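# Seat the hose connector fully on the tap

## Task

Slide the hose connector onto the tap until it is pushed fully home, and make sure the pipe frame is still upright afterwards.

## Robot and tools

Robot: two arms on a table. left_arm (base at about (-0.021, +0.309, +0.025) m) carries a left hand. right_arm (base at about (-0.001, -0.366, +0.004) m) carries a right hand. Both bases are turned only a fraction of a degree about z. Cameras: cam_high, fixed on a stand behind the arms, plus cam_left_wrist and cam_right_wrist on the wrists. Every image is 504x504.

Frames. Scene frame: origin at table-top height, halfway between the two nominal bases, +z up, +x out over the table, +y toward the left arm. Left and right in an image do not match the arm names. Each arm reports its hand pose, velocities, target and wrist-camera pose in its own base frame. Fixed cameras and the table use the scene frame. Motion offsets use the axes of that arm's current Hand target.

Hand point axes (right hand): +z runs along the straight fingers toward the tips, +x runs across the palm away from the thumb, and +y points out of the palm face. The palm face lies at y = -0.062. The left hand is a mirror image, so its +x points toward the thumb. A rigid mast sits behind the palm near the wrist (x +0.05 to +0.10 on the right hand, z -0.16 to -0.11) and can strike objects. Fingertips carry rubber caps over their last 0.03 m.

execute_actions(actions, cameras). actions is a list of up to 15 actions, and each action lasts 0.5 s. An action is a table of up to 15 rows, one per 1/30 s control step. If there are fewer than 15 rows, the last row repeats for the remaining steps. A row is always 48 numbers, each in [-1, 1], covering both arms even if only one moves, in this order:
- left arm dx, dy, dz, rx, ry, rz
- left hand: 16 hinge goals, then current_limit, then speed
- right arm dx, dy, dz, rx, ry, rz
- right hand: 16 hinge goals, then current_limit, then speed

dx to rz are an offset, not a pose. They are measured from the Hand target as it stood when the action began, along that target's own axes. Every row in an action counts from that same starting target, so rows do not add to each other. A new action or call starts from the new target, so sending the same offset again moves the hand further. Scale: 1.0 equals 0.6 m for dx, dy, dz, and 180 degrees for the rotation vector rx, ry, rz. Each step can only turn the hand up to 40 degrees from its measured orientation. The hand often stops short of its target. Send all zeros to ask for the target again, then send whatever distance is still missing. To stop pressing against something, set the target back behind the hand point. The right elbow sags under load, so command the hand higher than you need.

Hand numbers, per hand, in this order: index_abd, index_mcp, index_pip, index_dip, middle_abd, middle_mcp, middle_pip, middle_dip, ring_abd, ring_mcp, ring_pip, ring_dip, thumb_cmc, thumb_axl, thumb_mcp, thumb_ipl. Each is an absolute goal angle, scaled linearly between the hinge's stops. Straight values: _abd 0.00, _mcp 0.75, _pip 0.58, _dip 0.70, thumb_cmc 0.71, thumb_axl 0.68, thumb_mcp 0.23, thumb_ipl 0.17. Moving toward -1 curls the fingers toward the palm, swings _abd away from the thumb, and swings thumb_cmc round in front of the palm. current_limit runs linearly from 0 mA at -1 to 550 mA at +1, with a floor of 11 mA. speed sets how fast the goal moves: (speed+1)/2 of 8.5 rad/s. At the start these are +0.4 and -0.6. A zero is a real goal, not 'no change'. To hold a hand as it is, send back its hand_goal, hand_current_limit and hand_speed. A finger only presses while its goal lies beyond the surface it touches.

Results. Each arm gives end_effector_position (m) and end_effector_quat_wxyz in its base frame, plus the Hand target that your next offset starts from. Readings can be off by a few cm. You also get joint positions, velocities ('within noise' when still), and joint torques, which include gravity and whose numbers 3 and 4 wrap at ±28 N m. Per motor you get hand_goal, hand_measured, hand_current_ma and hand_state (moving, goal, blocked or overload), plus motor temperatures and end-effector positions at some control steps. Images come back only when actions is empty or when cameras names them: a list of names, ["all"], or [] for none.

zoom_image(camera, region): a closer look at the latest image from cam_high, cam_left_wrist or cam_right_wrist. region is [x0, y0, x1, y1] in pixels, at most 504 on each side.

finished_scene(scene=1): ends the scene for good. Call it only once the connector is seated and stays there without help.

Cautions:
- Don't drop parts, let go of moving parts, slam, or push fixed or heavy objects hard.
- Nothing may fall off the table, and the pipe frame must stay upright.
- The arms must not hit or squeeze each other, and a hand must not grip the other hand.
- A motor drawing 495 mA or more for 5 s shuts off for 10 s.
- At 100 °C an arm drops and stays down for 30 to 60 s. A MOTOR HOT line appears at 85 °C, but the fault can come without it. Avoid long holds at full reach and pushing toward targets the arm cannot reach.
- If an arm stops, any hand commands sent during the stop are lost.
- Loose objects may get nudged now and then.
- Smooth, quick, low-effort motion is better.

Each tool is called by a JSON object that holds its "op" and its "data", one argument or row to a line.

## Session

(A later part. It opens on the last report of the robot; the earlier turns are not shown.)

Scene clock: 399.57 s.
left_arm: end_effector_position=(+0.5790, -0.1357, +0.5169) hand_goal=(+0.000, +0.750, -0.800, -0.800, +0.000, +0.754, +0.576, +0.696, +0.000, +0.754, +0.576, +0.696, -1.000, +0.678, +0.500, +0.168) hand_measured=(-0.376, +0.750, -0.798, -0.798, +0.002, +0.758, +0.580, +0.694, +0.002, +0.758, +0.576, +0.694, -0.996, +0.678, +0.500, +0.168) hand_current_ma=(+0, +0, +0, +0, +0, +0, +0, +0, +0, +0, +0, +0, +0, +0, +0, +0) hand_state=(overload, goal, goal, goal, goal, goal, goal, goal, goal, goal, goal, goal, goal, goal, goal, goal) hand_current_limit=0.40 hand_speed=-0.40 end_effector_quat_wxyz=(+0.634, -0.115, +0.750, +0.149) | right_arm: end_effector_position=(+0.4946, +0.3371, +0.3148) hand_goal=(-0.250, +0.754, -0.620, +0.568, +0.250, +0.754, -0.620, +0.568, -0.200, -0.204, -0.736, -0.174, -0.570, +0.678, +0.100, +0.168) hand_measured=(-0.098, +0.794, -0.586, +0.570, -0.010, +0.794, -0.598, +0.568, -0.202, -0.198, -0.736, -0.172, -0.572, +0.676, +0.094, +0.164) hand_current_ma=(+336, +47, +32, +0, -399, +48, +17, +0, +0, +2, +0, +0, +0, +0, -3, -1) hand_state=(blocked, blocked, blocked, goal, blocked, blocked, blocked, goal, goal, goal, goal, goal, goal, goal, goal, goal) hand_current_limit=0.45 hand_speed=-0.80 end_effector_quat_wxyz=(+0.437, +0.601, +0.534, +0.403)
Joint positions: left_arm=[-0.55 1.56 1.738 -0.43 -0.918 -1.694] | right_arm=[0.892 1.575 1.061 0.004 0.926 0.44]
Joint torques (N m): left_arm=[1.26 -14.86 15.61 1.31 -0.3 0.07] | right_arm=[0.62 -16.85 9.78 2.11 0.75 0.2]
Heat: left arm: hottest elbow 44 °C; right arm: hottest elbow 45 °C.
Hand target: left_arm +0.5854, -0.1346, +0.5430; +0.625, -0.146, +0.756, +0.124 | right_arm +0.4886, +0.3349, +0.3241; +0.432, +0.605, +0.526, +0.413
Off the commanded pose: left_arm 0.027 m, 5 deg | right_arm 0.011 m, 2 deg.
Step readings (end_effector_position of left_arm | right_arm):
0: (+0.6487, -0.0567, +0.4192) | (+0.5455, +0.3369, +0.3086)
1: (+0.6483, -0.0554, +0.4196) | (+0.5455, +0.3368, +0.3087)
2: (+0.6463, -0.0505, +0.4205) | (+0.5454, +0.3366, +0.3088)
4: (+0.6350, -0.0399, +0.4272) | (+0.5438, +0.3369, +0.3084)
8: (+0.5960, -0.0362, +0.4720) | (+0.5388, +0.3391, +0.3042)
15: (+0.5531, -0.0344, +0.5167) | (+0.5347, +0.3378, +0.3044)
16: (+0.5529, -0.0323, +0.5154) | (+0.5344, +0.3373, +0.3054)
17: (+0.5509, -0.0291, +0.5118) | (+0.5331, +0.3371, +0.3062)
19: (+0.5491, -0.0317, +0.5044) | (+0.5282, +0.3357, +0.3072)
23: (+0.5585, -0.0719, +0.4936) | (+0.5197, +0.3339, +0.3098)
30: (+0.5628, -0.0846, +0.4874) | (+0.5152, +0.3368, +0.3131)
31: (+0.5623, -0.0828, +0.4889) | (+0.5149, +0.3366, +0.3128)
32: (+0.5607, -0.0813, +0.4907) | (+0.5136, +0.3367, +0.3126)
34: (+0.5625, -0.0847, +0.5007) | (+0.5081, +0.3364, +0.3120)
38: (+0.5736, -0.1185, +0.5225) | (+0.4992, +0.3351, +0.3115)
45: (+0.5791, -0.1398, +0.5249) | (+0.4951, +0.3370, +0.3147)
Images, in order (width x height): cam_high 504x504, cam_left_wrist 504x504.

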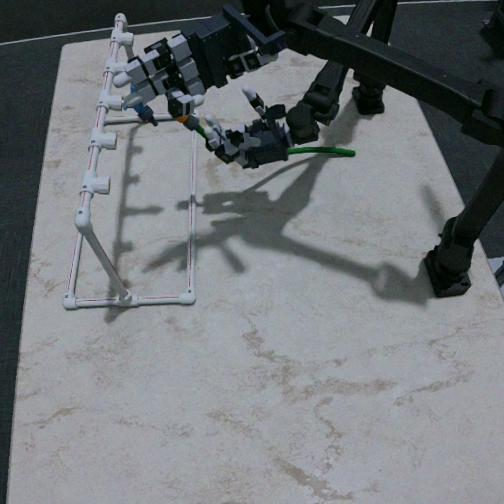

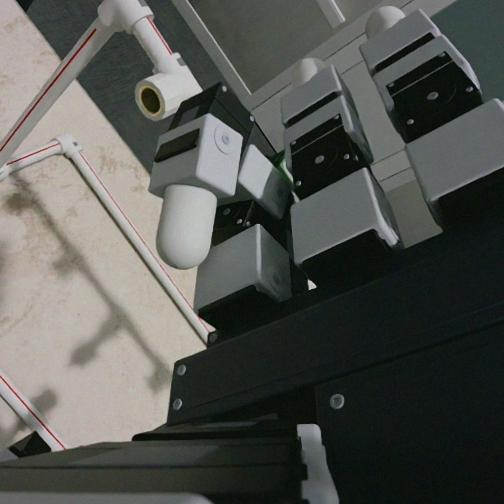

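{"op": "execute_actions", "data": {
  "actions": [
    [[0.005,-0.122,0.0212,0,0,0,0,0.75,-0.8,-0.8,0,0.754,0.576,0.696,0,0.754,0.576,0.696,-1,0.678,0.5,0.168,0.4,-0.4,0,0,0,0,0,0,-0.25,0.753,-0.62,0.568,0.25,0.753,-0.62,0.568,-0.2,-0.205,-0.737,-0.174,-0.571,0.678,0.1,0.168,0.45,-0.8]],
    [[0.005,-0.122,0.0212,0,0,0,0,0.75,-0.8,-0.8,0,0.754,0.576,0.696,0,0.754,0.576,0.696,-1,0.678,0.5,0.168,0.4,-0.4,0,0,0,0,0,0,-0.25,0.753,-0.62,0.568,0.25,0.753,-0.62,0.568,-0.2,-0.205,-0.737,-0.174,-0.571,0.678,0.1,0.168,0.45,-0.8]],
    [[0.005,-0.122,0.0212,0,0,0,0,0.75,-0.8,-0.8,0,0.754,0.576,0.696,0,0.754,0.576,0.696,-1,0.678,0.5,0.168,0.4,-0.4,0,0,0,0,0,0,-0.25,0.753,-0.62,0.568,0.25,0.753,-0.62,0.568,-0.2,-0.205,-0.737,-0.174,-0.571,0.678,0.1,0.168,0.45,-0.8]]
  ],
  "cameras": ["cam_high","cam_left_wrist"]
}}

{"op": "zoom_image", "data": {
  "camera": "cam_high",
  "region": [80, 10, 220, 150]
}}

Scene clock: 404.17 s.
left_arm: end_effector_position=(+0.7018, -0.3296, +0.4983) hand_goal=(+0.000, +0.750, -0.800, -0.800, +0.000, +0.754, +0.576, +0.696, +0.000, +0.754, +0.576, +0.696, -1.000, +0.678, +0.500, +0.168) hand_measured=(-0.376, +0.750, -0.798, -0.798, +0.004, +0.754, +0.578, +0.694, +0.002, +0.754, +0.576, +0.694, -0.992, +0.678, +0.500, +0.168) hand_current_ma=(+0, +0, +0, +0, +0, +0, +0, +0, +0, +0, +0, +0, +1, +0, +0, +0) hand_state=(overload, goal, goal, goal, goal, goal, goal, goal, goal, goal, goal, goal, goal, goal, goal, goal) hand_current_limit=0.40 hand_speed=-0.40 end_effector_quat_wxyz=(+0.653, -0.103, +0.741, +0.115) | right_arm: end_effector_position=(+0.4946, +0.3371, +0.3148) hand_goal=(-0.250, +0.754, -0.620, +0.568, +0.250, +0.754, -0.620, +0.568, -0.200, -0.204, -0.736, -0.174, -0.570, +0.678, +0.100, +0.168) hand_measured=(-0.098, +0.794, -0.586, +0.570, -0.010, +0.794, -0.598, +0.568, -0.202, -0.198, -0.736, -0.172, -0.572, +0.676, +0.094, +0.164) hand_current_ma=(+336, +47, +32, +0, -399, +48, +17, +0, +0, +2, +0, +0, +0, +0, -3, -1) hand_state=(blocked, blocked, blocked, goal, blocked, blocked, blocked, goal, goal, goal, goal, goal, goal, goal, goal, goal) hand_current_limit=0.45 hand_speed=-0.80 end_effector_quat_wxyz=(+0.437, +0.601, +0.534, +0.403)
Joint positions: left_arm=[-0.685 2.329 2.869 -0.76 -0.985 -1.719] | right_arm=[0.892 1.575 1.061 0.004 0.926 0.44]
Joint torques (N m): left_arm=[1.03 -26.23 13.37 1.25 -0.35 0.34] | right_arm=[0.62 -17.03 9.76 2.06 0.76 0.22]
Heat: left arm: hottest elbow 45 °C; right arm: hottest elbow 45 °C.
Hand target: left_arm +0.7012, -0.3245, +0.5259; +0.625, -0.146, +0.756, +0.124 | right_arm +0.4886, +0.3349, +0.3241; +0.432, +0.605, +0.526, +0.413
Off the commanded pose: left_arm 0.028 m, 6 deg | right_arm 0.011 m, 2 deg.
Step readings (end_effector_position of left_arm | right_arm):
0: (+0.5790, -0.1357, +0.5169) | (+0.4946, +0.3371, +0.3148)
1: (+0.5792, -0.1358, +0.5172) | (+0.4946, +0.3371, +0.3148)
2: (+0.5803, -0.1370, +0.5185) | (+0.4946, +0.3371, +0.3148)
4: (+0.5885, -0.1453, +0.5252) | (+0.4946, +0.3371, +0.3148)
8: (+0.6072, -0.1752, +0.5258) | (+0.4946, +0.3371, +0.3148)
15: (+0.6247, -0.2028, +0.4990) | (+0.4946, +0.3371, +0.3148)
16: (+0.6260, -0.2037, +0.4971) | (+0.4946, +0.3371, +0.3148)
17: (+0.6277, -0.2055, +0.4977) | (+0.4946, +0.3371, +0.3148)
19: (+0.6361, -0.2135, +0.5042) | (+0.4946, +0.3371, +0.3148)
23: (+0.6493, -0.2372, +0.5119) | (+0.4946, +0.3371, +0.3148)
30: (+0.6603, -0.2636, +0.5046) | (+0.4946, +0.3371, +0.3148)
31: (+0.6620, -0.2649, +0.5034) | (+0.4946, +0.3371, +0.3148)
32: (+0.6644, -0.2676, +0.5040) | (+0.4946, +0.3371, +0.3148)
34: (+0.6726, -0.2756, +0.5071) | (+0.4946, +0.3371, +0.3148)
38: (+0.6852, -0.2974, +0.5061) | (+0.4946, +0.3371, +0.3148)
45: (+0.6999, -0.3283, +0.4918) | (+0.4946, +0.3371, +0.3148)
Images, in order (width x height): cam_high 504x504, cam_left_wrist 504x504.

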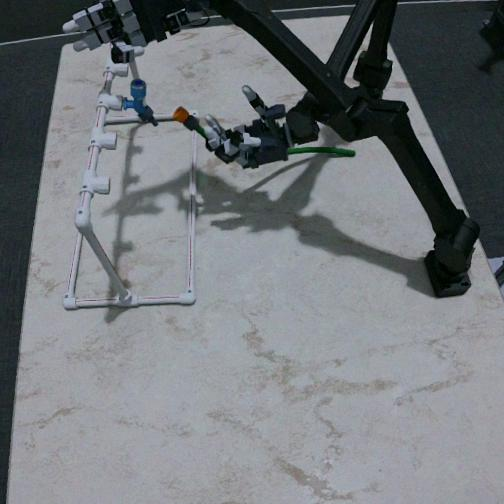

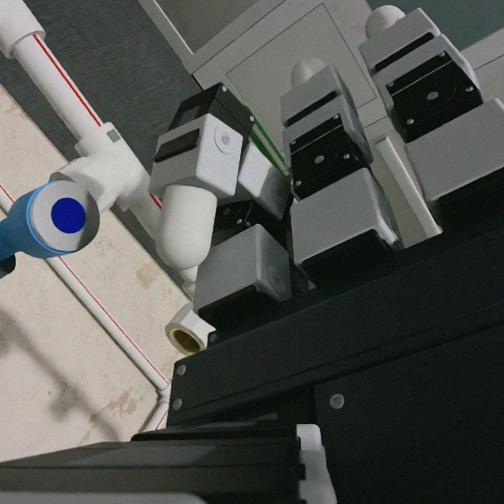

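Scaled by 3.600 from the camera's 504x504 image, which has a finer 720x720 frame.

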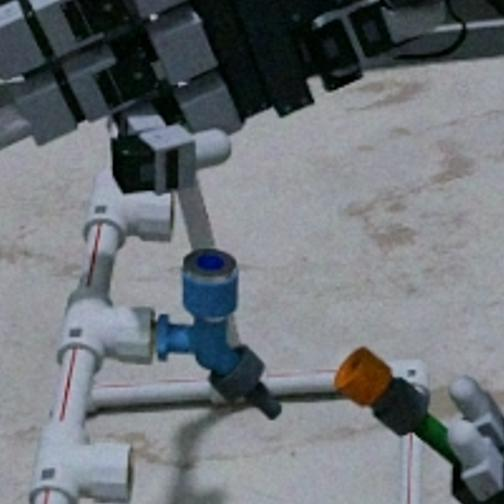

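{"op": "execute_actions", "data": {
  "actions": [
    [[0.0617,0.0088,0.0335,0,0,0,0,0.75,-0.8,-0.8,0,0.754,0.576,0.696,0,0.754,0.576,0.696,-1,0.678,0.5,0.168,0.4,-0.4,0,0,0,0,0,0,-0.25,0.753,-0.62,0.568,0.25,0.753,-0.62,0.568,-0.2,-0.205,-0.737,-0.174,-0.571,0.678,0.1,0.168,0.45,-0.8]]
  ],
  "cameras": ["cam_high","cam_left_wrist"]
}}

{"op": "zoom_image", "data": {
  "camera": "cam_high",
  "region": [80, 10, 220, 150]
}}

Scene clock: 406.57 s.
left_arm: end_effector_position=(+0.7018, -0.3296, +0.4983) hand_goal=(+0.000, +0.750, -0.800, -0.800, +0.000, +0.754, +0.576, +0.696, +0.000, +0.754, +0.576, +0.696, -1.000, +0.678, +0.500, +0.168) hand_measured=(-0.376, +0.750, -0.798, -0.798, +0.004, +0.754, +0.578, +0.694, +0.002, +0.754, +0.576, +0.694, -0.992, +0.678, +0.500, +0.168) hand_current_ma=(+0, +0, +0, +0, +0, +0, +0, +0, +0, +0, +0, +0, +1, +0, +0, +0) hand_state=(overload, goal, goal, goal, goal, goal, goal, goal, goal, goal, goal, goal, goal, goal, goal, goal) hand_current_limit=0.40 hand_speed=-0.40 end_effector_quat_wxyz=(+0.653, -0.102, +0.741, +0.115) | right_arm: end_effector_position=(+0.4946, +0.3371, +0.3148) hand_goal=(-0.250, +0.754, -0.620, +0.568, +0.250, +0.754, -0.620, +0.568, -0.200, -0.204, -0.736, -0.174, -0.570, +0.678, +0.100, +0.168) hand_measured=(-0.098, +0.794, -0.586, +0.570, -0.010, +0.794, -0.598, +0.568, -0.202, -0.198, -0.736, -0.172, -0.572, +0.676, +0.094, +0.164) hand_current_ma=(+336, +47, +32, +0, -399, +48, +17, +0, +0, +2, +0, +0, +0, +0, -3, -1) hand_state=(blocked, blocked, blocked, goal, blocked, blocked, blocked, goal, goal, goal, goal, goal, goal, goal, goal, goal) hand_current_limit=0.45 hand_speed=-0.80 end_effector_quat_wxyz=(+0.437, +0.601, +0.534, +0.403)
Joint positions: left_arm=[-0.685 2.329 2.869 -0.76 -0.985 -1.718] | right_arm=[0.892 1.575 1.061 0.004 0.926 0.44]
Joint torques (N m): left_arm=[0.79 -25.7 8.59 1.51 -0.36 0.2] | right_arm=[0.62 -17.03 9.78 2.1 0.75 0.21]
Heat: left arm: hottest elbow 45 °C; right arm: hottest elbow 45 °C.
Hand target: left_arm +0.7018, -0.3296, +0.4983; +0.653, -0.102, +0.741, +0.115 (last step not sent: back at the drive's target) | right_arm +0.4886, +0.3349, +0.3241; +0.432, +0.605, +0.526, +0.413
Off the commanded pose: left_arm 0.022 m, 6 deg | right_arm 0.011 m, 2 deg.
Step readings (end_effector_position of left_arm | right_arm):
0: (+0.7018, -0.3296, +0.4983) | (+0.4946, +0.3371, +0.3148)
1: (+0.7018, -0.3296, +0.4983) | (+0.4946, +0.3371, +0.3148) HELD (not all sent) left_arm
2: (+0.7018, -0.3296, +0.4983) | (+0.4946, +0.3371, +0.3148) HELD (not all sent) left_arm
4: (+0.7018, -0.3296, +0.4983) | (+0.4946, +0.3371, +0.3148) HELD (not all sent) left_arm
8: (+0.7018, -0.3296, +0.4983) | (+0.4946, +0.3371, +0.3148) HELD (not all sent) left_arm
15: (+0.7018, -0.3296, +0.4983) | (+0.4946, +0.3371, +0.3148) HELD (not all sent) left_arm
HELD (not all sent) left_arm: steps 1 to 15.
pose unreachable (left arm): on one or more control steps of this call, first in action 0 (counted from 0), this arm could not follow its commanded pose, so it was not sent that pose on those steps. It may still have moved: this result reports where it is.
cause: moving toward the commanded pose would bring a part of the arm too close to another arm (a part of this arm just beyond joint 3 (elbow) and a part of the right arm just beyond its joint 4 (wrist pitch), at the place that arm is still heading or pushing toward).
Images, in order (width x height): cam_high 504x504, cam_left_wrist 504x504.

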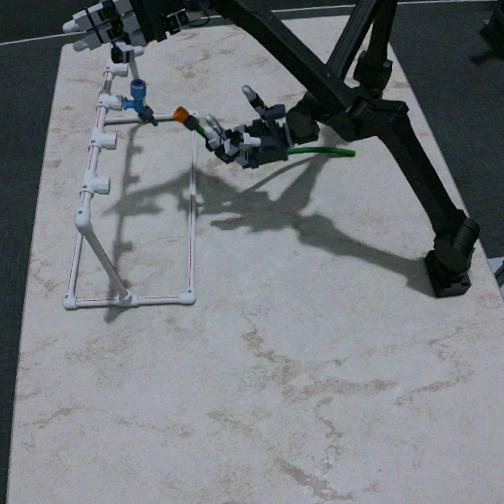

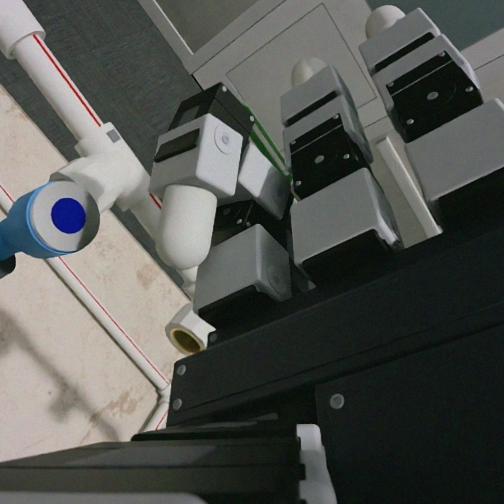

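Scaled by 3.600 from the camera's 504x504 image, which has a finer 720x720 frame.

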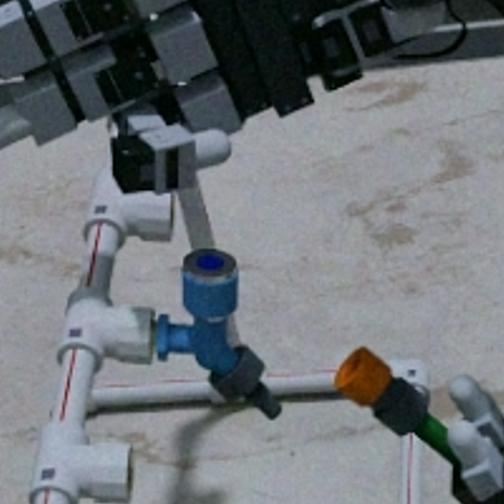

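{"op": "execute_actions", "data": {
  "actions": [
    [[0,0,0,0,0,0,0,0.75,-0.8,-0.8,0,0.754,0.576,0.696,0,0.754,0.576,0.696,-1,0.678,0.5,0.168,0.4,-0.4,-0.1075,-0.0353,-0.0477,0,0,0,-0.25,0.753,-0.62,0.568,0.25,0.753,-0.62,0.568,-0.2,-0.205,-0.737,-0.174,-0.571,0.678,0.1,0.168,0.45,-0.8]],
    [[0,0,0,0,0,0,0,0.75,-0.8,-0.8,0,0.754,0.576,0.696,0,0.754,0.576,0.696,-1,0.678,0.5,0.168,0.4,-0.4,-0.1075,-0.0353,-0.0477,0,0,0,-0.25,0.753,-0.62,0.568,0.25,0.753,-0.62,0.568,-0.2,-0.205,-0.737,-0.174,-0.571,0.678,0.1,0.168,0.45,-0.8]],
    [[0.0178,0.0182,0.0257,0,0,0,0,0.75,-0.8,-0.8,0,0.754,0.576,0.696,0,0.754,0.576,0.696,-1,0.678,0.5,0.168,0.4,-0.4,0,0,0,0,0,0,-0.25,0.753,-0.62,0.568,0.25,0.753,-0.62,0.568,-0.2,-0.205,-0.737,-0.174,-0.571,0.678,0.1,0.168,0.45,-0.8]]
  ],
  "cameras": ["cam_high","cam_left_wrist"]
}}

{"op": "zoom_image", "data": {
  "camera": "cam_high",
  "region": [80, 10, 220, 150]
}}

Scene clock: 410.70 s.
left_arm: end_effector_position=(+0.7138, -0.3215, +0.4717) hand_goal=(+0.000, +0.750, -0.800, -0.800, +0.000, +0.754, +0.576, +0.696, +0.000, +0.754, +0.576, +0.696, -1.000, +0.678, +0.500, +0.168) hand_measured=(-0.340, +0.748, -0.802, -0.800, +0.004, +0.754, +0.578, +0.694, +0.004, +0.754, +0.576, +0.694, -0.992, +0.678, +0.500, +0.168) hand_current_ma=(+0, +0, +0, +0, +0, +0, +0, +0, +0, +0, +0, +0, +1, +0, +0, +0) hand_state=(overload, goal, goal, goal, goal, goal, goal, goal, goal, goal, goal, goal, goal, goal, goal, goal) hand_current_limit=0.40 hand_speed=-0.40 end_effector_quat_wxyz=(+0.642, -0.096, +0.750, +0.124) | right_arm: end_effector_position=(+0.4104, +0.2171, +0.2852) hand_goal=(-0.250, +0.754, -0.620, +0.568, +0.250, +0.754, -0.620, +0.568, -0.200, -0.204, -0.736, -0.174, -0.570, +0.678, +0.100, +0.168) hand_measured=(-0.098, +0.790, -0.590, +0.570, -0.010, +0.790, -0.598, +0.568, -0.202, -0.198, -0.736, -0.172, -0.570, +0.676, +0.094, +0.164) hand_current_ma=(+336, +40, +28, +0, -399, +40, +15, +0, +0, +2, +0, +0, +0, +0, -3, -1) hand_state=(blocked, blocked, blocked, goal, blocked, blocked, blocked, goal, goal, goal, goal, goal, goal, goal, goal, goal) hand_current_limit=0.45 hand_speed=-0.80 end_effector_quat_wxyz=(+0.432, +0.606, +0.534, +0.401)
Joint positions: left_arm=[-0.666 2.272 2.696 -0.682 -0.968 -1.721] | right_arm=[0.866 1.243 0.639 0.09 0.901 0.441]
Joint torques (N m): left_arm=[1.2 -27.93 8.36 2.13 -0.32 0.19] | right_arm=[-0.09 -10.29 9.22 3.3 0.54 -0.07]
Heat: left arm: hottest elbow 44 °C; right arm: hottest elbow 45 °C.
Hand target: left_arm +0.7115, -0.3144, +0.4864; +0.653, -0.103, +0.741, +0.115 | right_arm +0.4085, +0.2148, +0.2939; +0.432, +0.605, +0.526, +0.413
Off the commanded pose: left_arm 0.016 m, 2 deg | right_arm 0.009 m, 2 deg.
Step readings (end_effector_position of left_arm | right_arm):
0: (+0.7018, -0.3296, +0.4983) | (+0.4946, +0.3371, +0.3148)
1: (+0.7018, -0.3296, +0.4983) | (+0.4942, +0.3365, +0.3141)
2: (+0.7018, -0.3296, +0.4983) | (+0.4922, +0.3343, +0.3124)
4: (+0.7018, -0.3296, +0.4983) | (+0.4810, +0.3208, +0.3051)
8: (+0.7018, -0.3296, +0.4983) | (+0.4575, +0.2916, +0.2924)
15: (+0.7018, -0.3296, +0.4983) | (+0.4505, +0.2805, +0.2981)
16: (+0.7018, -0.3296, +0.4983) | (+0.4500, +0.2801, +0.2982)
17: (+0.7018, -0.3296, +0.4983) | (+0.4483, +0.2778, +0.2975)
19: (+0.7018, -0.3296, +0.4983) | (+0.4387, +0.2632, +0.2922)
23: (+0.7018, -0.3296, +0.4983) | (+0.4168, +0.2306, +0.2809)
30: (+0.7018, -0.3296, +0.4983) | (+0.4105, +0.2172, +0.2843)
31: (+0.7018, -0.3296, +0.4981) | (+0.4104, +0.2171, +0.2849)
32: (+0.7023, -0.3297, +0.4968) | (+0.4104, +0.2170, +0.2852)
34: (+0.7039, -0.3296, +0.4925) | (+0.4104, +0.2170, +0.2852)
38: (+0.7102, -0.3287, +0.4766) | (+0.4104, +0.2171, +0.2852)
45: (+0.7202, -0.3264, +0.4551) | (+0.4104, +0.2171, +0.2852)
Images, in order (width x height): cam_high 504x504, cam_left_wrist 504x504.

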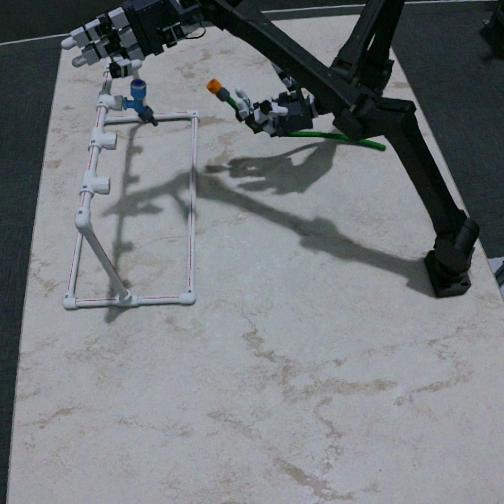

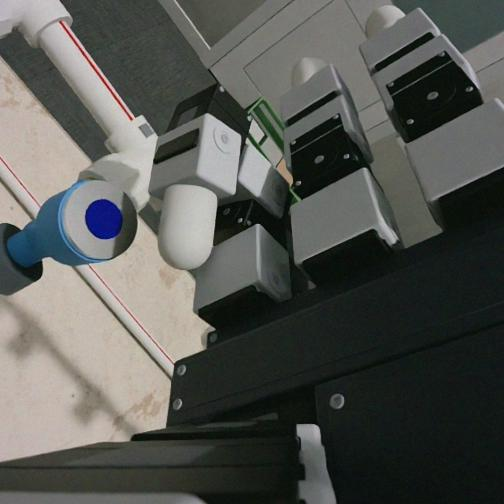

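Scaled by 3.600 from the camera's 504x504 image, which has a finer 720x720 frame.

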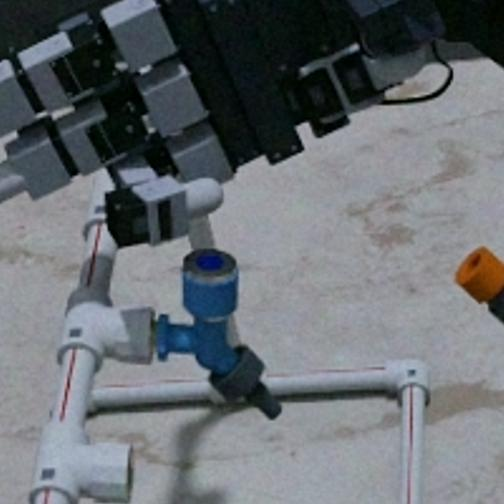

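{"op": "execute_actions", "data": {
  "actions": [
    [[0.0555,0.0148,0.0032,0,0,0,0,0.75,-0.8,-0.8,0,0.754,0.576,0.696,0,0.754,0.576,0.696,-1,0.678,0.5,0.168,0.4,-0.4,0,0,0,0,0,0,-0.25,0.753,-0.62,0.568,0.25,0.753,-0.62,0.568,-0.2,-0.205,-0.737,-0.174,-0.571,0.678,0.1,0.168,0.45,-0.8]],
    [[0.0555,0.0148,0.0032,0,0,0,0,0.75,-0.8,-0.8,0,0.754,0.576,0.696,0,0.754,0.576,0.696,-1,0.678,0.5,0.168,0.4,-0.4,0,0,0,0,0,0,-0.25,0.753,-0.62,0.568,0.25,0.753,-0.62,0.568,-0.2,-0.205,-0.737,-0.174,-0.571,0.678,0.1,0.168,0.45,-0.8]]
  ],
  "cameras": ["cam_high","cam_left_wrist"]
}}

{"op": "zoom_image", "data": {
  "camera": "cam_high",
  "region": [80, 10, 220, 150]
}}

Scene clock: 412.97 s.
left_arm: end_effector_position=(+0.6936, -0.3047, +0.4464) hand_goal=(+0.000, +0.750, -0.800, -0.800, +0.000, +0.754, +0.576, +0.696, +0.000, +0.754, +0.576, +0.696, -1.000, +0.678, +0.500, +0.168) hand_measured=(-0.340, +0.762, -0.800, -0.802, +0.004, +0.754, +0.578, +0.694, +0.004, +0.756, +0.576, +0.694, -0.992, +0.678, +0.500, +0.168) hand_current_ma=(+0, +2, +0, +0, +0, +0, +0, +0, +0, +0, +0, +0, +1, +0, +0, +0) hand_state=(overload, goal, goal, goal, goal, goal, goal, goal, goal, goal, goal, goal, goal, goal, goal, goal) hand_current_limit=0.40 hand_speed=-0.40 end_effector_quat_wxyz=(+0.666, -0.109, +0.731, +0.095) | right_arm: end_effector_position=(+0.4104, +0.2171, +0.2852) hand_goal=(-0.250, +0.754, -0.620, +0.568, +0.250, +0.754, -0.620, +0.568, -0.200, -0.204, -0.736, -0.174, -0.570, +0.678, +0.100, +0.168) hand_measured=(-0.098, +0.790, -0.590, +0.570, -0.010, +0.790, -0.598, +0.568, -0.202, -0.198, -0.736, -0.172, -0.570, +0.676, +0.094, +0.164) hand_current_ma=(+336, +40, +28, +0, -399, +40, +15, +0, +0, +2, +0, +0, +0, +0, -3, -1) hand_state=(blocked, blocked, blocked, goal, blocked, blocked, blocked, goal, goal, goal, goal, goal, goal, goal, goal, goal) hand_current_limit=0.45 hand_speed=-0.80 end_effector_quat_wxyz=(+0.432, +0.606, +0.534, +0.401)
Joint positions: left_arm=[-0.665 2.042 2.202 -0.322 -0.948 -1.709] | right_arm=[0.866 1.243 0.639 0.09 0.901 0.441]
Joint torques (N m): left_arm=[1.96 -22.18 6.94 1.43 -0.38 0.24] | right_arm=[0.03 -10.29 9.24 3.3 0.54 -0.07]
Heat: left arm: hottest elbow 44 °C; right arm: hottest elbow 45 °C.
Hand target: left_arm +0.7015, -0.2966, +0.4203; +0.653, -0.102, +0.741, +0.115 | right_arm +0.4085, +0.2148, +0.2939; +0.432, +0.605, +0.526, +0.413
Off the commanded pose: left_arm 0.028 m, 3 deg | right_arm 0.009 m, 2 deg.
Step readings (end_effector_position of left_arm | right_arm):
0: (+0.7138, -0.3215, +0.4717) | (+0.4104, +0.2171, +0.2852)
1: (+0.7140, -0.3216, +0.4707) | (+0.4104, +0.2171, +0.2852)
2: (+0.7134, -0.3211, +0.4690) | (+0.4104, +0.2171, +0.2852)
4: (+0.7110, -0.3186, +0.4615) | (+0.4104, +0.2171, +0.2852)
8: (+0.7082, -0.3162, +0.4529) | (+0.4104, +0.2171, +0.2852)
15: (+0.7047, -0.3135, +0.4511) | (+0.4104, +0.2171, +0.2852)
16: (+0.7045, -0.3133, +0.4504) | (+0.4104, +0.2171, +0.2852)
17: (+0.7039, -0.3130, +0.4497) | (+0.4104, +0.2171, +0.2852)
19: (+0.7007, -0.3105, +0.4488) | (+0.4104, +0.2171, +0.2852)
23: (+0.6945, -0.3058, +0.4472) | (+0.4104, +0.2171, +0.2852)
30: (+0.6934, -0.3048, +0.4464) | (+0.4104, +0.2171, +0.2852)
Images, in order (width x height): cam_high 504x504, cam_left_wrist 504x504.

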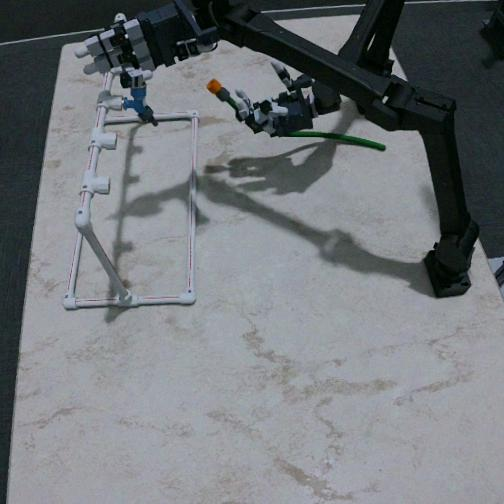

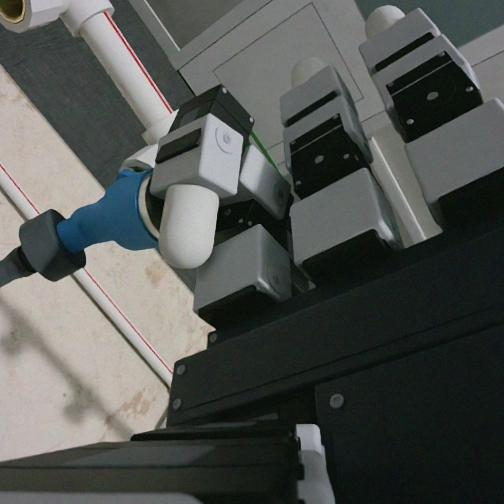

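Scaled by 3.600 from the camera's 504x504 image, which has a finer 720x720 frame.

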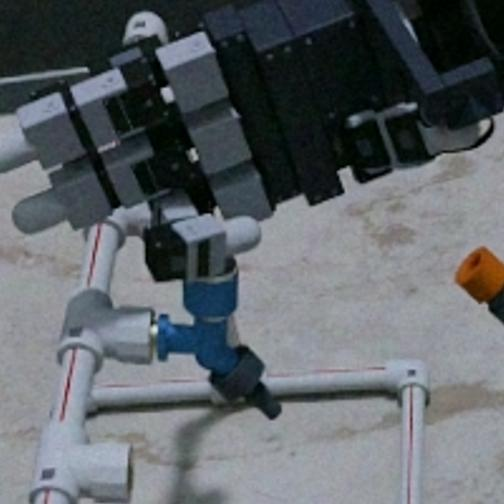

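{"op": "execute_actions", "data": {
  "actions": [
    [[-0.0983,-0.0057,0.0063,0,0,0,0,0.75,-0.8,-0.8,0,0.754,0.576,0.696,0,0.754,0.576,0.696,-1,0.678,0.5,0.168,0.4,-0.4,0,0,0,0,0,0,-0.25,0.753,-0.62,0.568,0.25,0.753,-0.62,0.568,-0.2,-0.205,-0.737,-0.174,-0.571,0.678,0.1,0.168,0.45,-0.8]],
    [[0.1232,0,0.0232,0,0,0,0,0.75,-0.8,-0.8,0,0.754,0.576,0.696,0,0.754,0.576,0.696,-1,0.678,0.5,0.168,0.4,-0.4,0,0,0,0,0,0,-0.25,0.753,-0.62,0.568,0.25,0.753,-0.62,0.568,-0.2,-0.205,-0.737,-0.174,-0.571,0.678,0.1,0.168,0.45,-0.8]]
  ],
  "cameras": ["cam_high","cam_left_wrist"]
}}

{"op": "zoom_image", "data": {
  "camera": "cam_high",
  "region": [80, 10, 220, 150]
}}

Scene clock: 415.47 s.
left_arm: end_effector_position=(+0.7055, -0.2988, +0.4476) hand_goal=(+0.000, +0.750, -0.800, -0.800, +0.000, +0.754, +0.576, +0.696, +0.000, +0.754, +0.576, +0.696, -1.000, +0.678, +0.500, +0.168) hand_measured=(-0.308, +0.762, -0.794, -0.804, +0.004, +0.754, +0.578, +0.694, +0.004, +0.754, +0.576, +0.694, -0.992, +0.678, +0.500, +0.168) hand_current_ma=(+0, +2, +0, +0, +0, +0, +0, +0, +0, +0, +0, +0, +1, +0, +0, +0) hand_state=(overload, goal, goal, goal, goal, goal, goal, goal, goal, goal, goal, goal, goal, goal, goal, goal) hand_current_limit=0.40 hand_speed=-0.40 end_effector_quat_wxyz=(+0.674, -0.114, +0.724, +0.091) | right_arm: end_effector_position=(+0.4104, +0.2171, +0.2852) hand_goal=(-0.250, +0.754, -0.620, +0.568, +0.250, +0.754, -0.620, +0.568, -0.200, -0.204, -0.736, -0.174, -0.570, +0.678, +0.100, +0.168) hand_measured=(-0.098, +0.790, -0.590, +0.570, -0.010, +0.790, -0.598, +0.568, -0.202, -0.198, -0.736, -0.172, -0.570, +0.676, +0.094, +0.164) hand_current_ma=(+336, +40, +28, +0, -399, +40, +15, +0, +0, +2, +0, +0, +0, +0, -3, -1) hand_state=(blocked, blocked, blocked, goal, blocked, blocked, blocked, goal, goal, goal, goal, goal, goal, goal, goal, goal) hand_current_limit=0.45 hand_speed=-0.80 end_effector_quat_wxyz=(+0.432, +0.606, +0.534, +0.401)
Joint positions: left_arm=[-0.648 2.058 2.219 -0.287 -0.935 -1.694] | right_arm=[0.866 1.243 0.639 0.09 0.901 0.441]
Joint torques (N m): left_arm=[2.08 -20.89 6.23 1.32 -0.28 0.12] | right_arm=[-0.15 -10.34 9.21 3.36 0.54 -0.06]
Heat: left arm: hottest elbow 44 °C; right arm: hottest elbow 44 °C.
Hand target: left_arm +0.7174, -0.2945, +0.4032; +0.653, -0.102, +0.741, +0.115 | right_arm +0.4085, +0.2148, +0.2939; +0.432, +0.605, +0.526, +0.413
Off the commanded pose: left_arm 0.046 m, 4 deg | right_arm 0.009 m, 2 deg.
Step readings (end_effector_position of left_arm | right_arm):
0: (+0.6936, -0.3047, +0.4465) | (+0.4104, +0.2171, +0.2852)
1: (+0.6937, -0.3048, +0.4465) | (+0.4104, +0.2171, +0.2852)
2: (+0.6939, -0.3050, +0.4472) | (+0.4104, +0.2171, +0.2852)
4: (+0.6949, -0.3049, +0.4498) | (+0.4104, +0.2171, +0.2852)
8: (+0.7016, -0.3039, +0.4525) | (+0.4104, +0.2171, +0.2852)
15: (+0.7082, -0.3021, +0.4554) | (+0.4104, +0.2171, +0.2852)
16: (+0.7085, -0.3023, +0.4547) | (+0.4104, +0.2171, +0.2852)
17: (+0.7087, -0.3017, +0.4551) | (+0.4104, +0.2171, +0.2852)
19: (+0.7093, -0.3013, +0.4519) | (+0.4104, +0.2171, +0.2852)
23: (+0.7072, -0.2999, +0.4497) | (+0.4104, +0.2171, +0.2852)
30: (+0.7057, -0.2989, +0.4481) | (+0.4104, +0.2171, +0.2852)
Images, in order (width x height): cam_high 504x504, cam_left_wrist 504x504.

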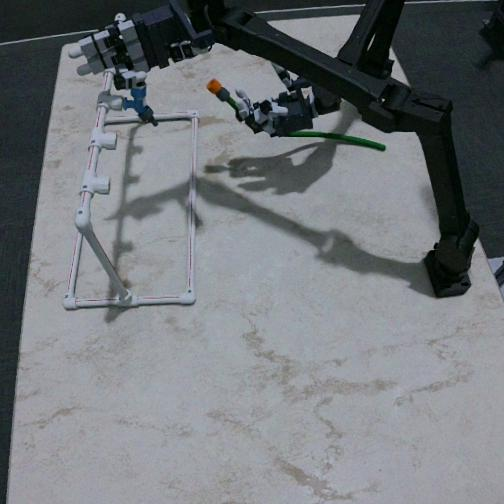

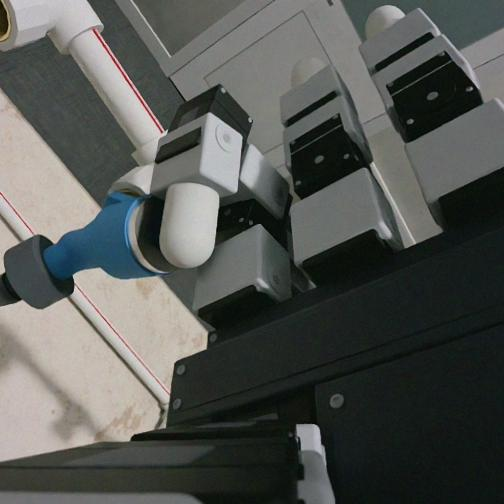

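Scaled by 3.600 from the camera's 504x504 image, which has a finer 720x720 frame.

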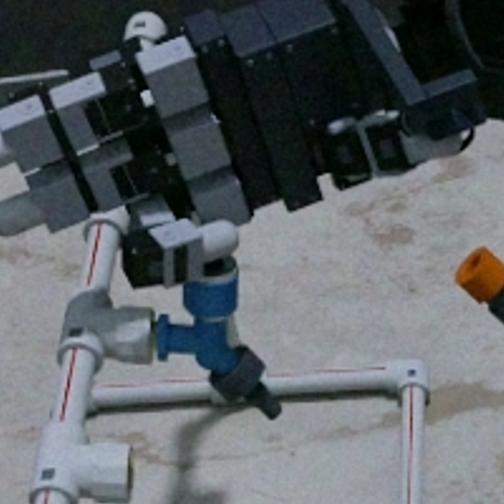

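{"op": "execute_actions", "data": {
  "actions": [
    [[-0.1433,0.004,-0.022,0,0,0,0,0.75,-0.6,0.7,0,0.754,0.576,0.696,0,0.754,0.576,0.696,-1,0.678,0.5,0.168,0.4,-0.2,0,0,0,0,0,0,-0.25,0.753,-0.62,0.568,0.25,0.753,-0.62,0.568,-0.2,-0.205,-0.737,-0.174,-0.571,0.678,0.1,0.168,0.45,-0.8]],
    [[0.0661,-0.0008,0.0084,0,0,0,0,0.75,-0.6,0.7,0,0.754,0.576,0.696,0,0.754,0.576,0.696,-1,0.678,0.5,0.168,0.4,-0.2,0,0,0,0,0,0,-0.25,0.753,-0.62,0.568,0.25,0.753,-0.62,0.568,-0.2,-0.205,-0.737,-0.174,-0.571,0.678,0.1,0.168,0.45,-0.8]],
    [[0.0661,-0.0008,0.0084,0,0,0,0,0.75,-0.6,0.7,0,0.754,0.576,0.696,0,0.754,0.576,0.696,-1,0.678,0.5,0.168,0.4,-0.2,0,0,0,0,0,0,-0.25,0.753,-0.62,0.568,0.25,0.753,-0.62,0.568,-0.2,-0.205,-0.737,-0.174,-0.571,0.678,0.1,0.168,0.45,-0.8]]
  ],
  "cameras": ["cam_high","cam_left_wrist"]
}}

{"op": "zoom_image", "data": {
  "camera": "cam_high",
  "region": [80, 10, 220, 150]
}}

Scene clock: 418.23 s.
left_arm: end_effector_position=(+0.7092, -0.2969, +0.4412) hand_goal=(+0.000, +0.750, -0.600, +0.700, +0.000, +0.754, +0.576, +0.696, +0.000, +0.754, +0.576, +0.696, -1.000, +0.678, +0.500, +0.168) hand_measured=(-0.266, +0.760, -0.604, +0.698, +0.004, +0.754, +0.578, +0.694, +0.004, +0.754, +0.576, +0.694, -0.992, +0.678, +0.500, +0.168) hand_current_ma=(+0, +2, +0, +0, +0, +0, +0, +0, +0, +0, +0, +0, +1, +0, +0, +0) hand_state=(overload, goal, goal, goal, goal, goal, goal, goal, goal, goal, goal, goal, goal, goal, goal, goal) hand_current_limit=0.40 hand_speed=-0.20 end_effector_quat_wxyz=(+0.670, -0.115, +0.727, +0.094) | right_arm: end_effector_position=(+0.4104, +0.2171, +0.2852) hand_goal=(-0.250, +0.754, -0.620, +0.568, +0.250, +0.754, -0.620, +0.568, -0.200, -0.204, -0.736, -0.174, -0.570, +0.678, +0.100, +0.168) hand_measured=(-0.098, +0.790, -0.590, +0.570, -0.010, +0.790, -0.598, +0.568, -0.202, -0.198, -0.736, -0.172, -0.570, +0.676, +0.094, +0.164) hand_current_ma=(+336, +40, +28, +0, -399, +40, +15, +0, +0, +2, +0, +0, +0, +0, -3, -1) hand_state=(blocked, blocked, blocked, goal, blocked, blocked, blocked, goal, goal, goal, goal, goal, goal, goal, goal, goal) hand_current_limit=0.45 hand_speed=-0.80 end_effector_quat_wxyz=(+0.432, +0.606, +0.534, +0.401)
Joint positions: left_arm=[-0.643 2.069 2.227 -0.301 -0.934 -1.704] | right_arm=[0.866 1.243 0.639 0.09 0.901 0.441]
Joint torques (N m): left_arm=[1.38 -22.36 6.63 1.1 -0.37 0.24] | right_arm=[-0.03 -10.34 9.22 3.3 0.54 -0.07]
Motor temperatures (°C): left_arm=[37 40 43 36 28 32] | right_arm=[36 39 44 33 35 29]
Heat: left arm: hottest elbow 43 °C; right arm: hottest elbow 44 °C.
Hand target: left_arm +0.7149, -0.2939, +0.4104; +0.653, -0.102, +0.741, +0.115 | right_arm +0.4085, +0.2148, +0.2939; +0.432, +0.605, +0.526, +0.413
Off the commanded pose: left_arm 0.032 m, 4 deg | right_arm 0.009 m, 2 deg.
Step readings (end_effector_position of left_arm | right_arm):
0: (+0.7057, -0.2986, +0.4476) | (+0.4104, +0.2171, +0.2852)
1: (+0.7057, -0.2986, +0.4476) | (+0.4104, +0.2171, +0.2852)
2: (+0.7060, -0.2994, +0.4490) | (+0.4104, +0.2171, +0.2852)
4: (+0.7049, -0.3004, +0.4515) | (+0.4104, +0.2171, +0.2852)
8: (+0.7078, -0.2999, +0.4568) | (+0.4104, +0.2171, +0.2852)
15: (+0.7106, -0.2996, +0.4652) | (+0.4104, +0.2171, +0.2852)
16: (+0.7107, -0.2997, +0.4659) | (+0.4104, +0.2171, +0.2852)
17: (+0.7105, -0.2995, +0.4659) | (+0.4104, +0.2171, +0.2852)
19: (+0.7106, -0.2991, +0.4657) | (+0.4104, +0.2171, +0.2852)
23: (+0.7123, -0.2997, +0.4583) | (+0.4104, +0.2171, +0.2852)
30: (+0.7136, -0.3008, +0.4500) | (+0.4104, +0.2171, +0.2852)
31: (+0.7138, -0.3009, +0.4486) | (+0.4104, +0.2171, +0.2852)
32: (+0.7138, -0.3005, +0.4466) | (+0.4104, +0.2171, +0.2852)
34: (+0.7122, -0.2993, +0.4454) | (+0.4104, +0.2171, +0.2852)
38: (+0.7099, -0.2977, +0.4429) | (+0.4104, +0.2171, +0.2852)
45: (+0.7093, -0.2970, +0.4415) | (+0.4104, +0.2171, +0.2852)
Images, in order (width x height): cam_high 504x504, cam_left_wrist 504x504.

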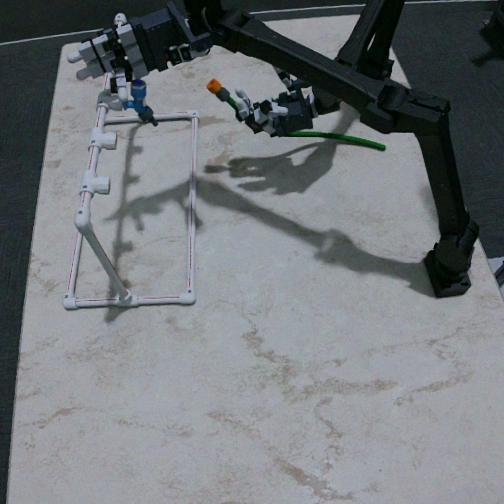

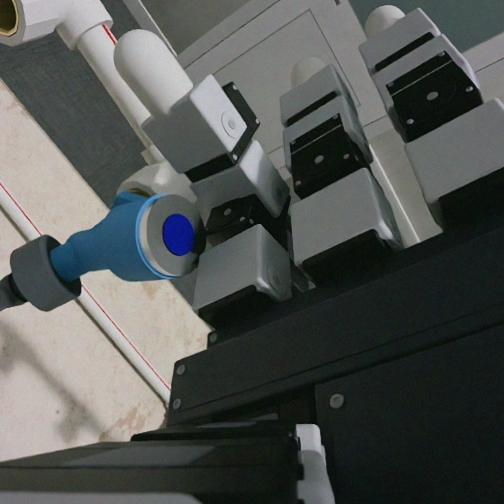

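Scaled by 3.600 from the camera's 504x504 image, which has a finer 720x720 frame.

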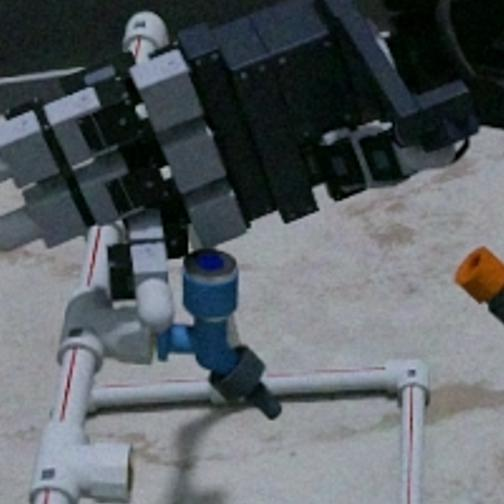

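{"op": "execute_actions", "data": {
  "actions": [
    [[-0.075,-0.019,-0.0143,0,0,0,0,0.75,-0.6,0.7,0,0.754,0.576,0.696,0,0.754,0.576,0.696,-1,0.678,0.5,0.168,0.4,-0.2,0,0,0,0,0,0,-0.25,0.753,-0.62,0.568,0.25,0.753,-0.62,0.568,-0.2,-0.205,-0.737,-0.174,-0.571,0.678,0.1,0.168,0.45,-0.8]],
    [[0.1322,-0.0017,0.0168,0,0,0,0,0.75,-0.6,0.7,0,0.754,0.576,0.696,0,0.754,0.576,0.696,-1,0.678,0.5,0.168,0.4,-0.2,0,0,0,0,0,0,-0.25,0.753,-0.62,0.568,0.25,0.753,-0.62,0.568,-0.2,-0.205,-0.737,-0.174,-0.571,0.678,0.1,0.168,0.45,-0.8]]
  ],
  "cameras": ["cam_high","cam_left_wrist"]
}}

{"op": "zoom_image", "data": {
  "camera": "cam_high",
  "region": [80, 10, 220, 150]
}}

Scene clock: 420.67 s.
left_arm: end_effector_position=(+0.7062, -0.2979, +0.4362) hand_goal=(+0.000, +0.750, -0.600, +0.700, +0.000, +0.754, +0.576, +0.696, +0.000, +0.754, +0.576, +0.696, -1.000, +0.678, +0.500, +0.168) hand_measured=(-0.268, +0.762, -0.604, +0.698, +0.004, +0.754, +0.578, +0.694, +0.004, +0.754, +0.576, +0.694, -0.992, +0.678, +0.500, +0.168) hand_current_ma=(+0, +2, +0, +0, +0, +0, +0, +0, +0, +0, +0, +0, +1, +0, +0, +0) hand_state=(overload, goal, goal, goal, goal, goal, goal, goal, goal, goal, goal, goal, goal, goal, goal, goal) hand_current_limit=0.40 hand_speed=-0.20 end_effector_quat_wxyz=(+0.683, -0.133, +0.713, +0.081) | right_arm: end_effector_position=(+0.4104, +0.2171, +0.2852) hand_goal=(-0.250, +0.754, -0.620, +0.568, +0.250, +0.754, -0.620, +0.568, -0.200, -0.204, -0.736, -0.174, -0.570, +0.678, +0.100, +0.168) hand_measured=(-0.098, +0.790, -0.590, +0.570, -0.010, +0.790, -0.598, +0.568, -0.202, -0.198, -0.736, -0.172, -0.570, +0.676, +0.094, +0.164) hand_current_ma=(+336, +40, +28, +0, -399, +40, +15, +0, +0, +2, +0, +0, +0, +0, -3, -1) hand_state=(blocked, blocked, blocked, goal, blocked, blocked, blocked, goal, goal, goal, goal, goal, goal, goal, goal, goal) hand_current_limit=0.45 hand_speed=-0.80 end_effector_quat_wxyz=(+0.432, +0.606, +0.534, +0.401)
Joint positions: left_arm=[-0.647 2.054 2.176 -0.214 -0.948 -1.712] | right_arm=[0.866 1.243 0.639 0.09 0.901 0.441]
Joint torques (N m): left_arm=[0.79 -19.37 5.48 0.65 -0.26 0.29] | right_arm=[0.03 -10.46 9.25 3.33 0.54 -0.06]
Heat: left arm: hottest elbow 43 °C; right arm: hottest elbow 44 °C.
Hand target: left_arm +0.7157, -0.3053, +0.3756; +0.653, -0.102, +0.742, +0.115 | right_arm +0.4085, +0.2148, +0.2939; +0.432, +0.605, +0.526, +0.413
Off the commanded pose: left_arm 0.062 m, 7 deg | right_arm 0.009 m, 2 deg.
Step readings (end_effector_position of left_arm | right_arm):
0: (+0.7092, -0.2969, +0.4413) | (+0.4104, +0.2171, +0.2852)
1: (+0.7092, -0.2969, +0.4413) | (+0.4104, +0.2171, +0.2852)
2: (+0.7091, -0.2968, +0.4415) | (+0.4104, +0.2171, +0.2852)
4: (+0.7092, -0.2970, +0.4435) | (+0.4104, +0.2171, +0.2852)
8: (+0.7103, -0.2984, +0.4457) | (+0.4104, +0.2171, +0.2852)
15: (+0.7113, -0.2998, +0.4475) | (+0.4104, +0.2171, +0.2852)
16: (+0.7113, -0.2998, +0.4472) | (+0.4104, +0.2171, +0.2852)
17: (+0.7112, -0.2997, +0.4471) | (+0.4104, +0.2171, +0.2852)
19: (+0.7105, -0.3000, +0.4433) | (+0.4104, +0.2171, +0.2852)
23: (+0.7078, -0.2987, +0.4399) | (+0.4104, +0.2171, +0.2852)
30: (+0.7065, -0.2980, +0.4367) | (+0.4104, +0.2171, +0.2852)
Images, in order (width x height): cam_high 504x504, cam_left_wrist 504x504.

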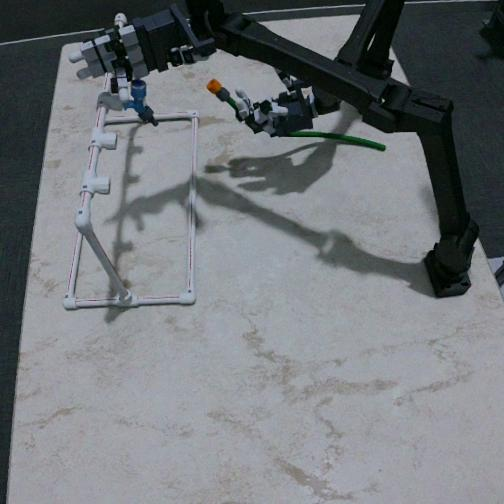

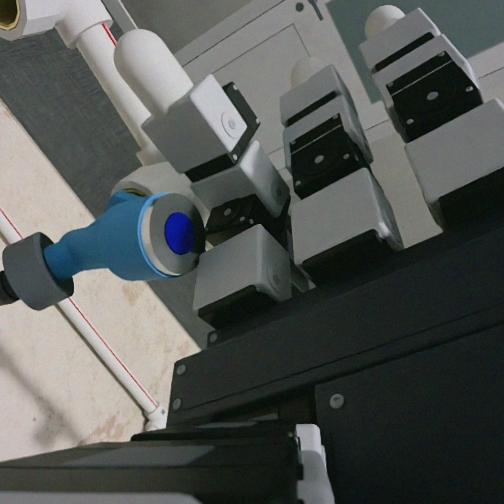

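Scaled by 3.600 from the camera's 504x504 image, which has a finer 720x720 frame.

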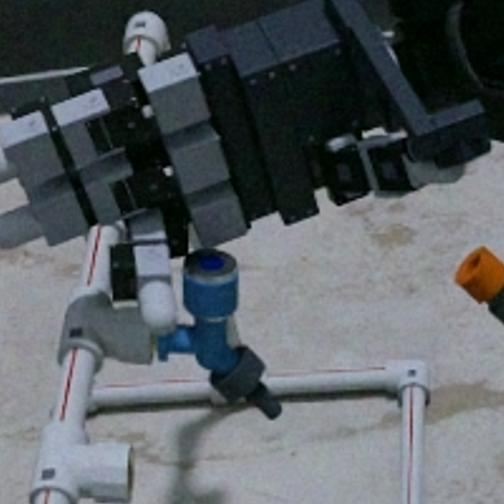

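{"op": "execute_actions", "data": {
  "actions": [],
  "cameras": ["all"]
}}

Scene clock: 422.70 s.
left_arm: end_effector_position=(+0.7063, -0.2979, +0.4363) hand_goal=(+0.000, +0.750, -0.600, +0.700, +0.000, +0.754, +0.576, +0.696, +0.000, +0.754, +0.576, +0.696, -1.000, +0.678, +0.500, +0.168) hand_measured=(-0.268, +0.762, -0.604, +0.698, +0.004, +0.754, +0.578, +0.694, +0.004, +0.754, +0.576, +0.694, -0.992, +0.678, +0.500, +0.168) hand_current_ma=(+0, +2, +0, +0, +0, +0, +0, +0, +0, +0, +0, +0, +1, +0, +0, +0) hand_state=(overload, goal, goal, goal, goal, goal, goal, goal, goal, goal, goal, goal, goal, goal, goal, goal) hand_current_limit=0.40 hand_speed=-0.20 end_effector_quat_wxyz=(+0.683, -0.134, +0.713, +0.081) | right_arm: end_effector_position=(+0.4104, +0.2171, +0.2852) hand_goal=(-0.250, +0.754, -0.620, +0.568, +0.250, +0.754, -0.620, +0.568, -0.200, -0.204, -0.736, -0.174, -0.570, +0.678, +0.100, +0.168) hand_measured=(-0.098, +0.790, -0.590, +0.570, -0.010, +0.790, -0.598, +0.568, -0.202, -0.198, -0.736, -0.172, -0.570, +0.676, +0.094, +0.164) hand_current_ma=(+336, +40, +28, +0, -399, +40, +15, +0, +0, +2, +0, +0, +0, +0, -3, -1) hand_state=(blocked, blocked, blocked, goal, blocked, blocked, blocked, goal, goal, goal, goal, goal, goal, goal, goal, goal) hand_current_limit=0.45 hand_speed=-0.80 end_effector_quat_wxyz=(+0.432, +0.606, +0.534, +0.401)
Joint positions: left_arm=[-0.647 2.054 2.176 -0.214 -0.948 -1.712] | right_arm=[0.866 1.243 0.639 0.09 0.901 0.441]
Joint velocities: within noise
Joint torques (N m): left_arm=[0.73 -19.49 5.48 0.76 -0.26 0.29] | right_arm=[-0.03 -10.4 9.24 3.33 0.55 -0.07]
Motor temperatures (°C): left_arm=[37 40 43 36 28 32] | right_arm=[36 39 44 33 35 29]
Heat: left arm: hottest elbow 43 °C; right arm: hottest elbow 44 °C.
Hand target: left_arm +0.7157, -0.3054, +0.3756; +0.653, -0.103, +0.741, +0.115 | right_arm +0.4085, +0.2148, +0.2939; +0.432, +0.605, +0.526, +0.413
Off the commanded pose: left_arm 0.062 m, 7 deg | right_arm 0.009 m, 2 deg.

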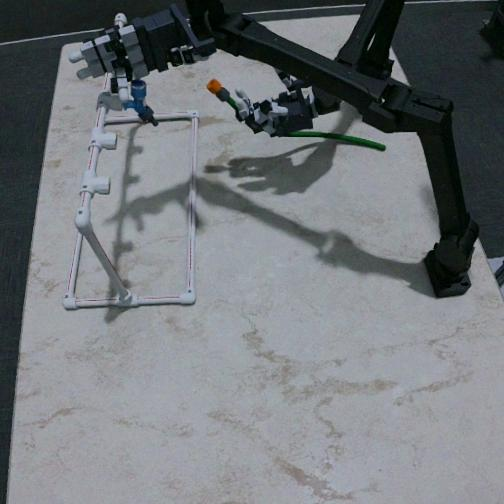

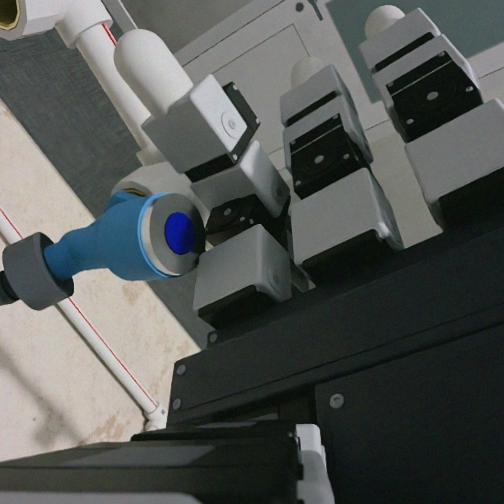

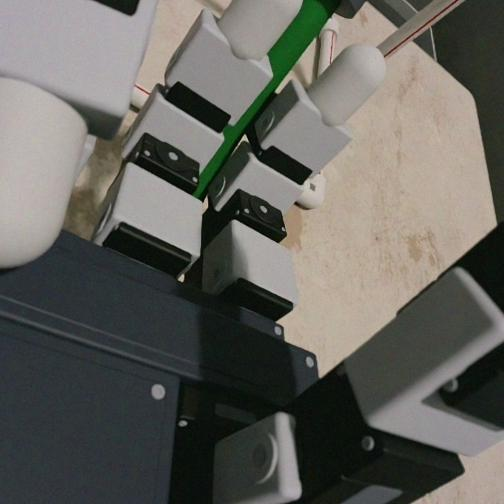

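{"op": "execute_actions", "data": {
  "actions": [
    [[-0.1,0.004,-0.012,0,0,0,0,0.75,-0.6,0.7,0,0.754,0.576,0.696,0,0.754,0.576,0.696,-1,0.678,0.5,0.168,0.4,-0.2,0,0,0,0,0,0,-0.25,0.753,-0.62,0.568,0.25,0.753,-0.62,0.568,-0.2,-0.205,-0.737,-0.174,-0.571,0.678,0.1,0.168,0.45,-0.8]],
    [[-0.07,0.003,-0.008,0,0,0,0,0.75,-0.6,0.7,0,0.754,0.576,0.696,0,0.754,0.576,0.696,-1,0.678,0.5,0.168,0.4,-0.2,0,0,0,0,0,0,-0.25,0.753,-0.62,0.568,0.25,0.753,-0.62,0.568,-0.2,-0.205,-0.737,-0.174,-0.571,0.678,0.1,0.168,0.45,-0.8]],
    [[-0.07,0.003,-0.008,0,0,0,0,0.75,-0.6,0.7,0,0.754,0.576,0.696,0,0.754,0.576,0.696,-1,0.678,0.5,0.168,0.4,-0.2,0,0,0,0,0,0,-0.25,0.753,-0.62,0.568,0.25,0.753,-0.62,0.568,-0.2,-0.205,-0.737,-0.174,-0.571,0.678,0.1,0.168,0.45,-0.8]]
  ],
  "cameras": ["cam_high"]
}}

Scene clock: 428.87 s.
left_arm: end_effector_position=(+0.7195, -0.3076, +0.4932) hand_goal=(+0.000, +0.750, -0.600, +0.700, +0.000, +0.754, +0.576, +0.696, +0.000, +0.754, +0.576, +0.696, -1.000, +0.678, +0.500, +0.168) hand_measured=(-0.272, +0.754, -0.604, +0.698, +0.004, +0.754, +0.578, +0.694, +0.004, +0.754, +0.576, +0.694, -0.992, +0.678, +0.500, +0.168) hand_current_ma=(+0, +0, +0, +0, +0, +0, +0, +0, +0, +0, +0, +0, +1, +0, +0, +0) hand_state=(overload, goal, goal, goal, goal, goal, goal, goal, goal, goal, goal, goal, goal, goal, goal, goal) hand_current_limit=0.40 hand_speed=-0.20 end_effector_quat_wxyz=(+0.649, -0.086, +0.746, +0.121) | right_arm: end_effector_position=(+0.4104, +0.2171, +0.2852) hand_goal=(-0.250, +0.754, -0.620, +0.568, +0.250, +0.754, -0.620, +0.568, -0.200, -0.204, -0.736, -0.174, -0.570, +0.678, +0.100, +0.168) hand_measured=(-0.098, +0.790, -0.590, +0.570, -0.010, +0.790, -0.598, +0.568, -0.202, -0.198, -0.736, -0.172, -0.570, +0.676, +0.094, +0.164) hand_current_ma=(+336, +40, +28, +0, -399, +40, +15, +0, +0, +2, +0, +0, +0, +0, -3, -1) hand_state=(blocked, blocked, blocked, goal, blocked, blocked, blocked, goal, goal, goal, goal, goal, goal, goal, goal, goal) hand_current_limit=0.45 hand_speed=-0.80 end_effector_quat_wxyz=(+0.432, +0.606, +0.534, +0.401)
Joint positions: left_arm=[-0.647 2.263 2.723 -0.679 -0.935 -1.678] | right_arm=[0.866 1.243 0.639 0.09 0.901 0.441]
Joint torques (N m): left_arm=[0.79 -25.17 14.32 1.4 -0.31 0.34] | right_arm=[-0.09 -10.34 9.24 3.33 0.53 -0.07]
Heat: left arm: hottest elbow 43 °C; right arm: hottest elbow 44 °C.
Hand target: left_arm +0.7161, -0.3046, +0.5207; +0.653, -0.103, +0.741, +0.115 | right_arm +0.4085, +0.2148, +0.2939; +0.432, +0.605, +0.526, +0.413
Off the commanded pose: left_arm 0.028 m, 2 deg | right_arm 0.009 m, 2 deg.
Step readings (end_effector_position of left_arm | right_arm):
0: (+0.7063, -0.2979, +0.4363) | (+0.4104, +0.2171, +0.2852)
1: (+0.7063, -0.2979, +0.4363) | (+0.4104, +0.2171, +0.2852)
2: (+0.7063, -0.2979, +0.4367) | (+0.4104, +0.2171, +0.2852)
4: (+0.7062, -0.2981, +0.4398) | (+0.4104, +0.2171, +0.2852)
8: (+0.7076, -0.2991, +0.4423) | (+0.4104, +0.2171, +0.2852)
15: (+0.7086, -0.2997, +0.4441) | (+0.4104, +0.2171, +0.2852)
16: (+0.7085, -0.2997, +0.4448) | (+0.4104, +0.2171, +0.2852)
17: (+0.7088, -0.2999, +0.4458) | (+0.4104, +0.2171, +0.2852)
19: (+0.7100, -0.3007, +0.4470) | (+0.4104, +0.2171, +0.2852)
23: (+0.7126, -0.3026, +0.4495) | (+0.4104, +0.2171, +0.2852)
30: (+0.7145, -0.3039, +0.4530) | (+0.4104, +0.2171, +0.2852)
31: (+0.7145, -0.3039, +0.4541) | (+0.4104, +0.2171, +0.2852)
32: (+0.7147, -0.3040, +0.4559) | (+0.4104, +0.2171, +0.2852)
34: (+0.7153, -0.3045, +0.4617) | (+0.4104, +0.2171, +0.2852)
38: (+0.7141, -0.3036, +0.4812) | (+0.4104, +0.2171, +0.2852)
45: (+0.7100, -0.3004, +0.5121) | (+0.4104, +0.2171, +0.2852)
Images, in order (width x height): cam_high 504x504.

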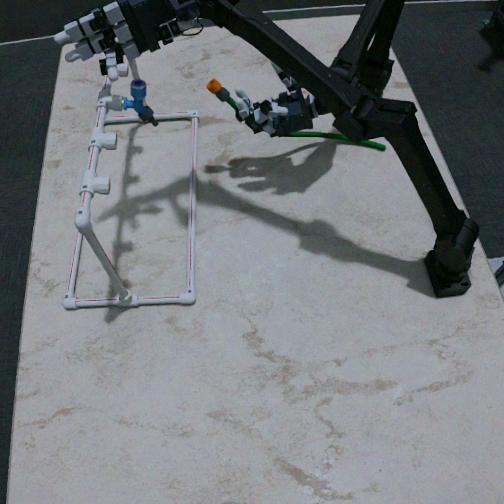

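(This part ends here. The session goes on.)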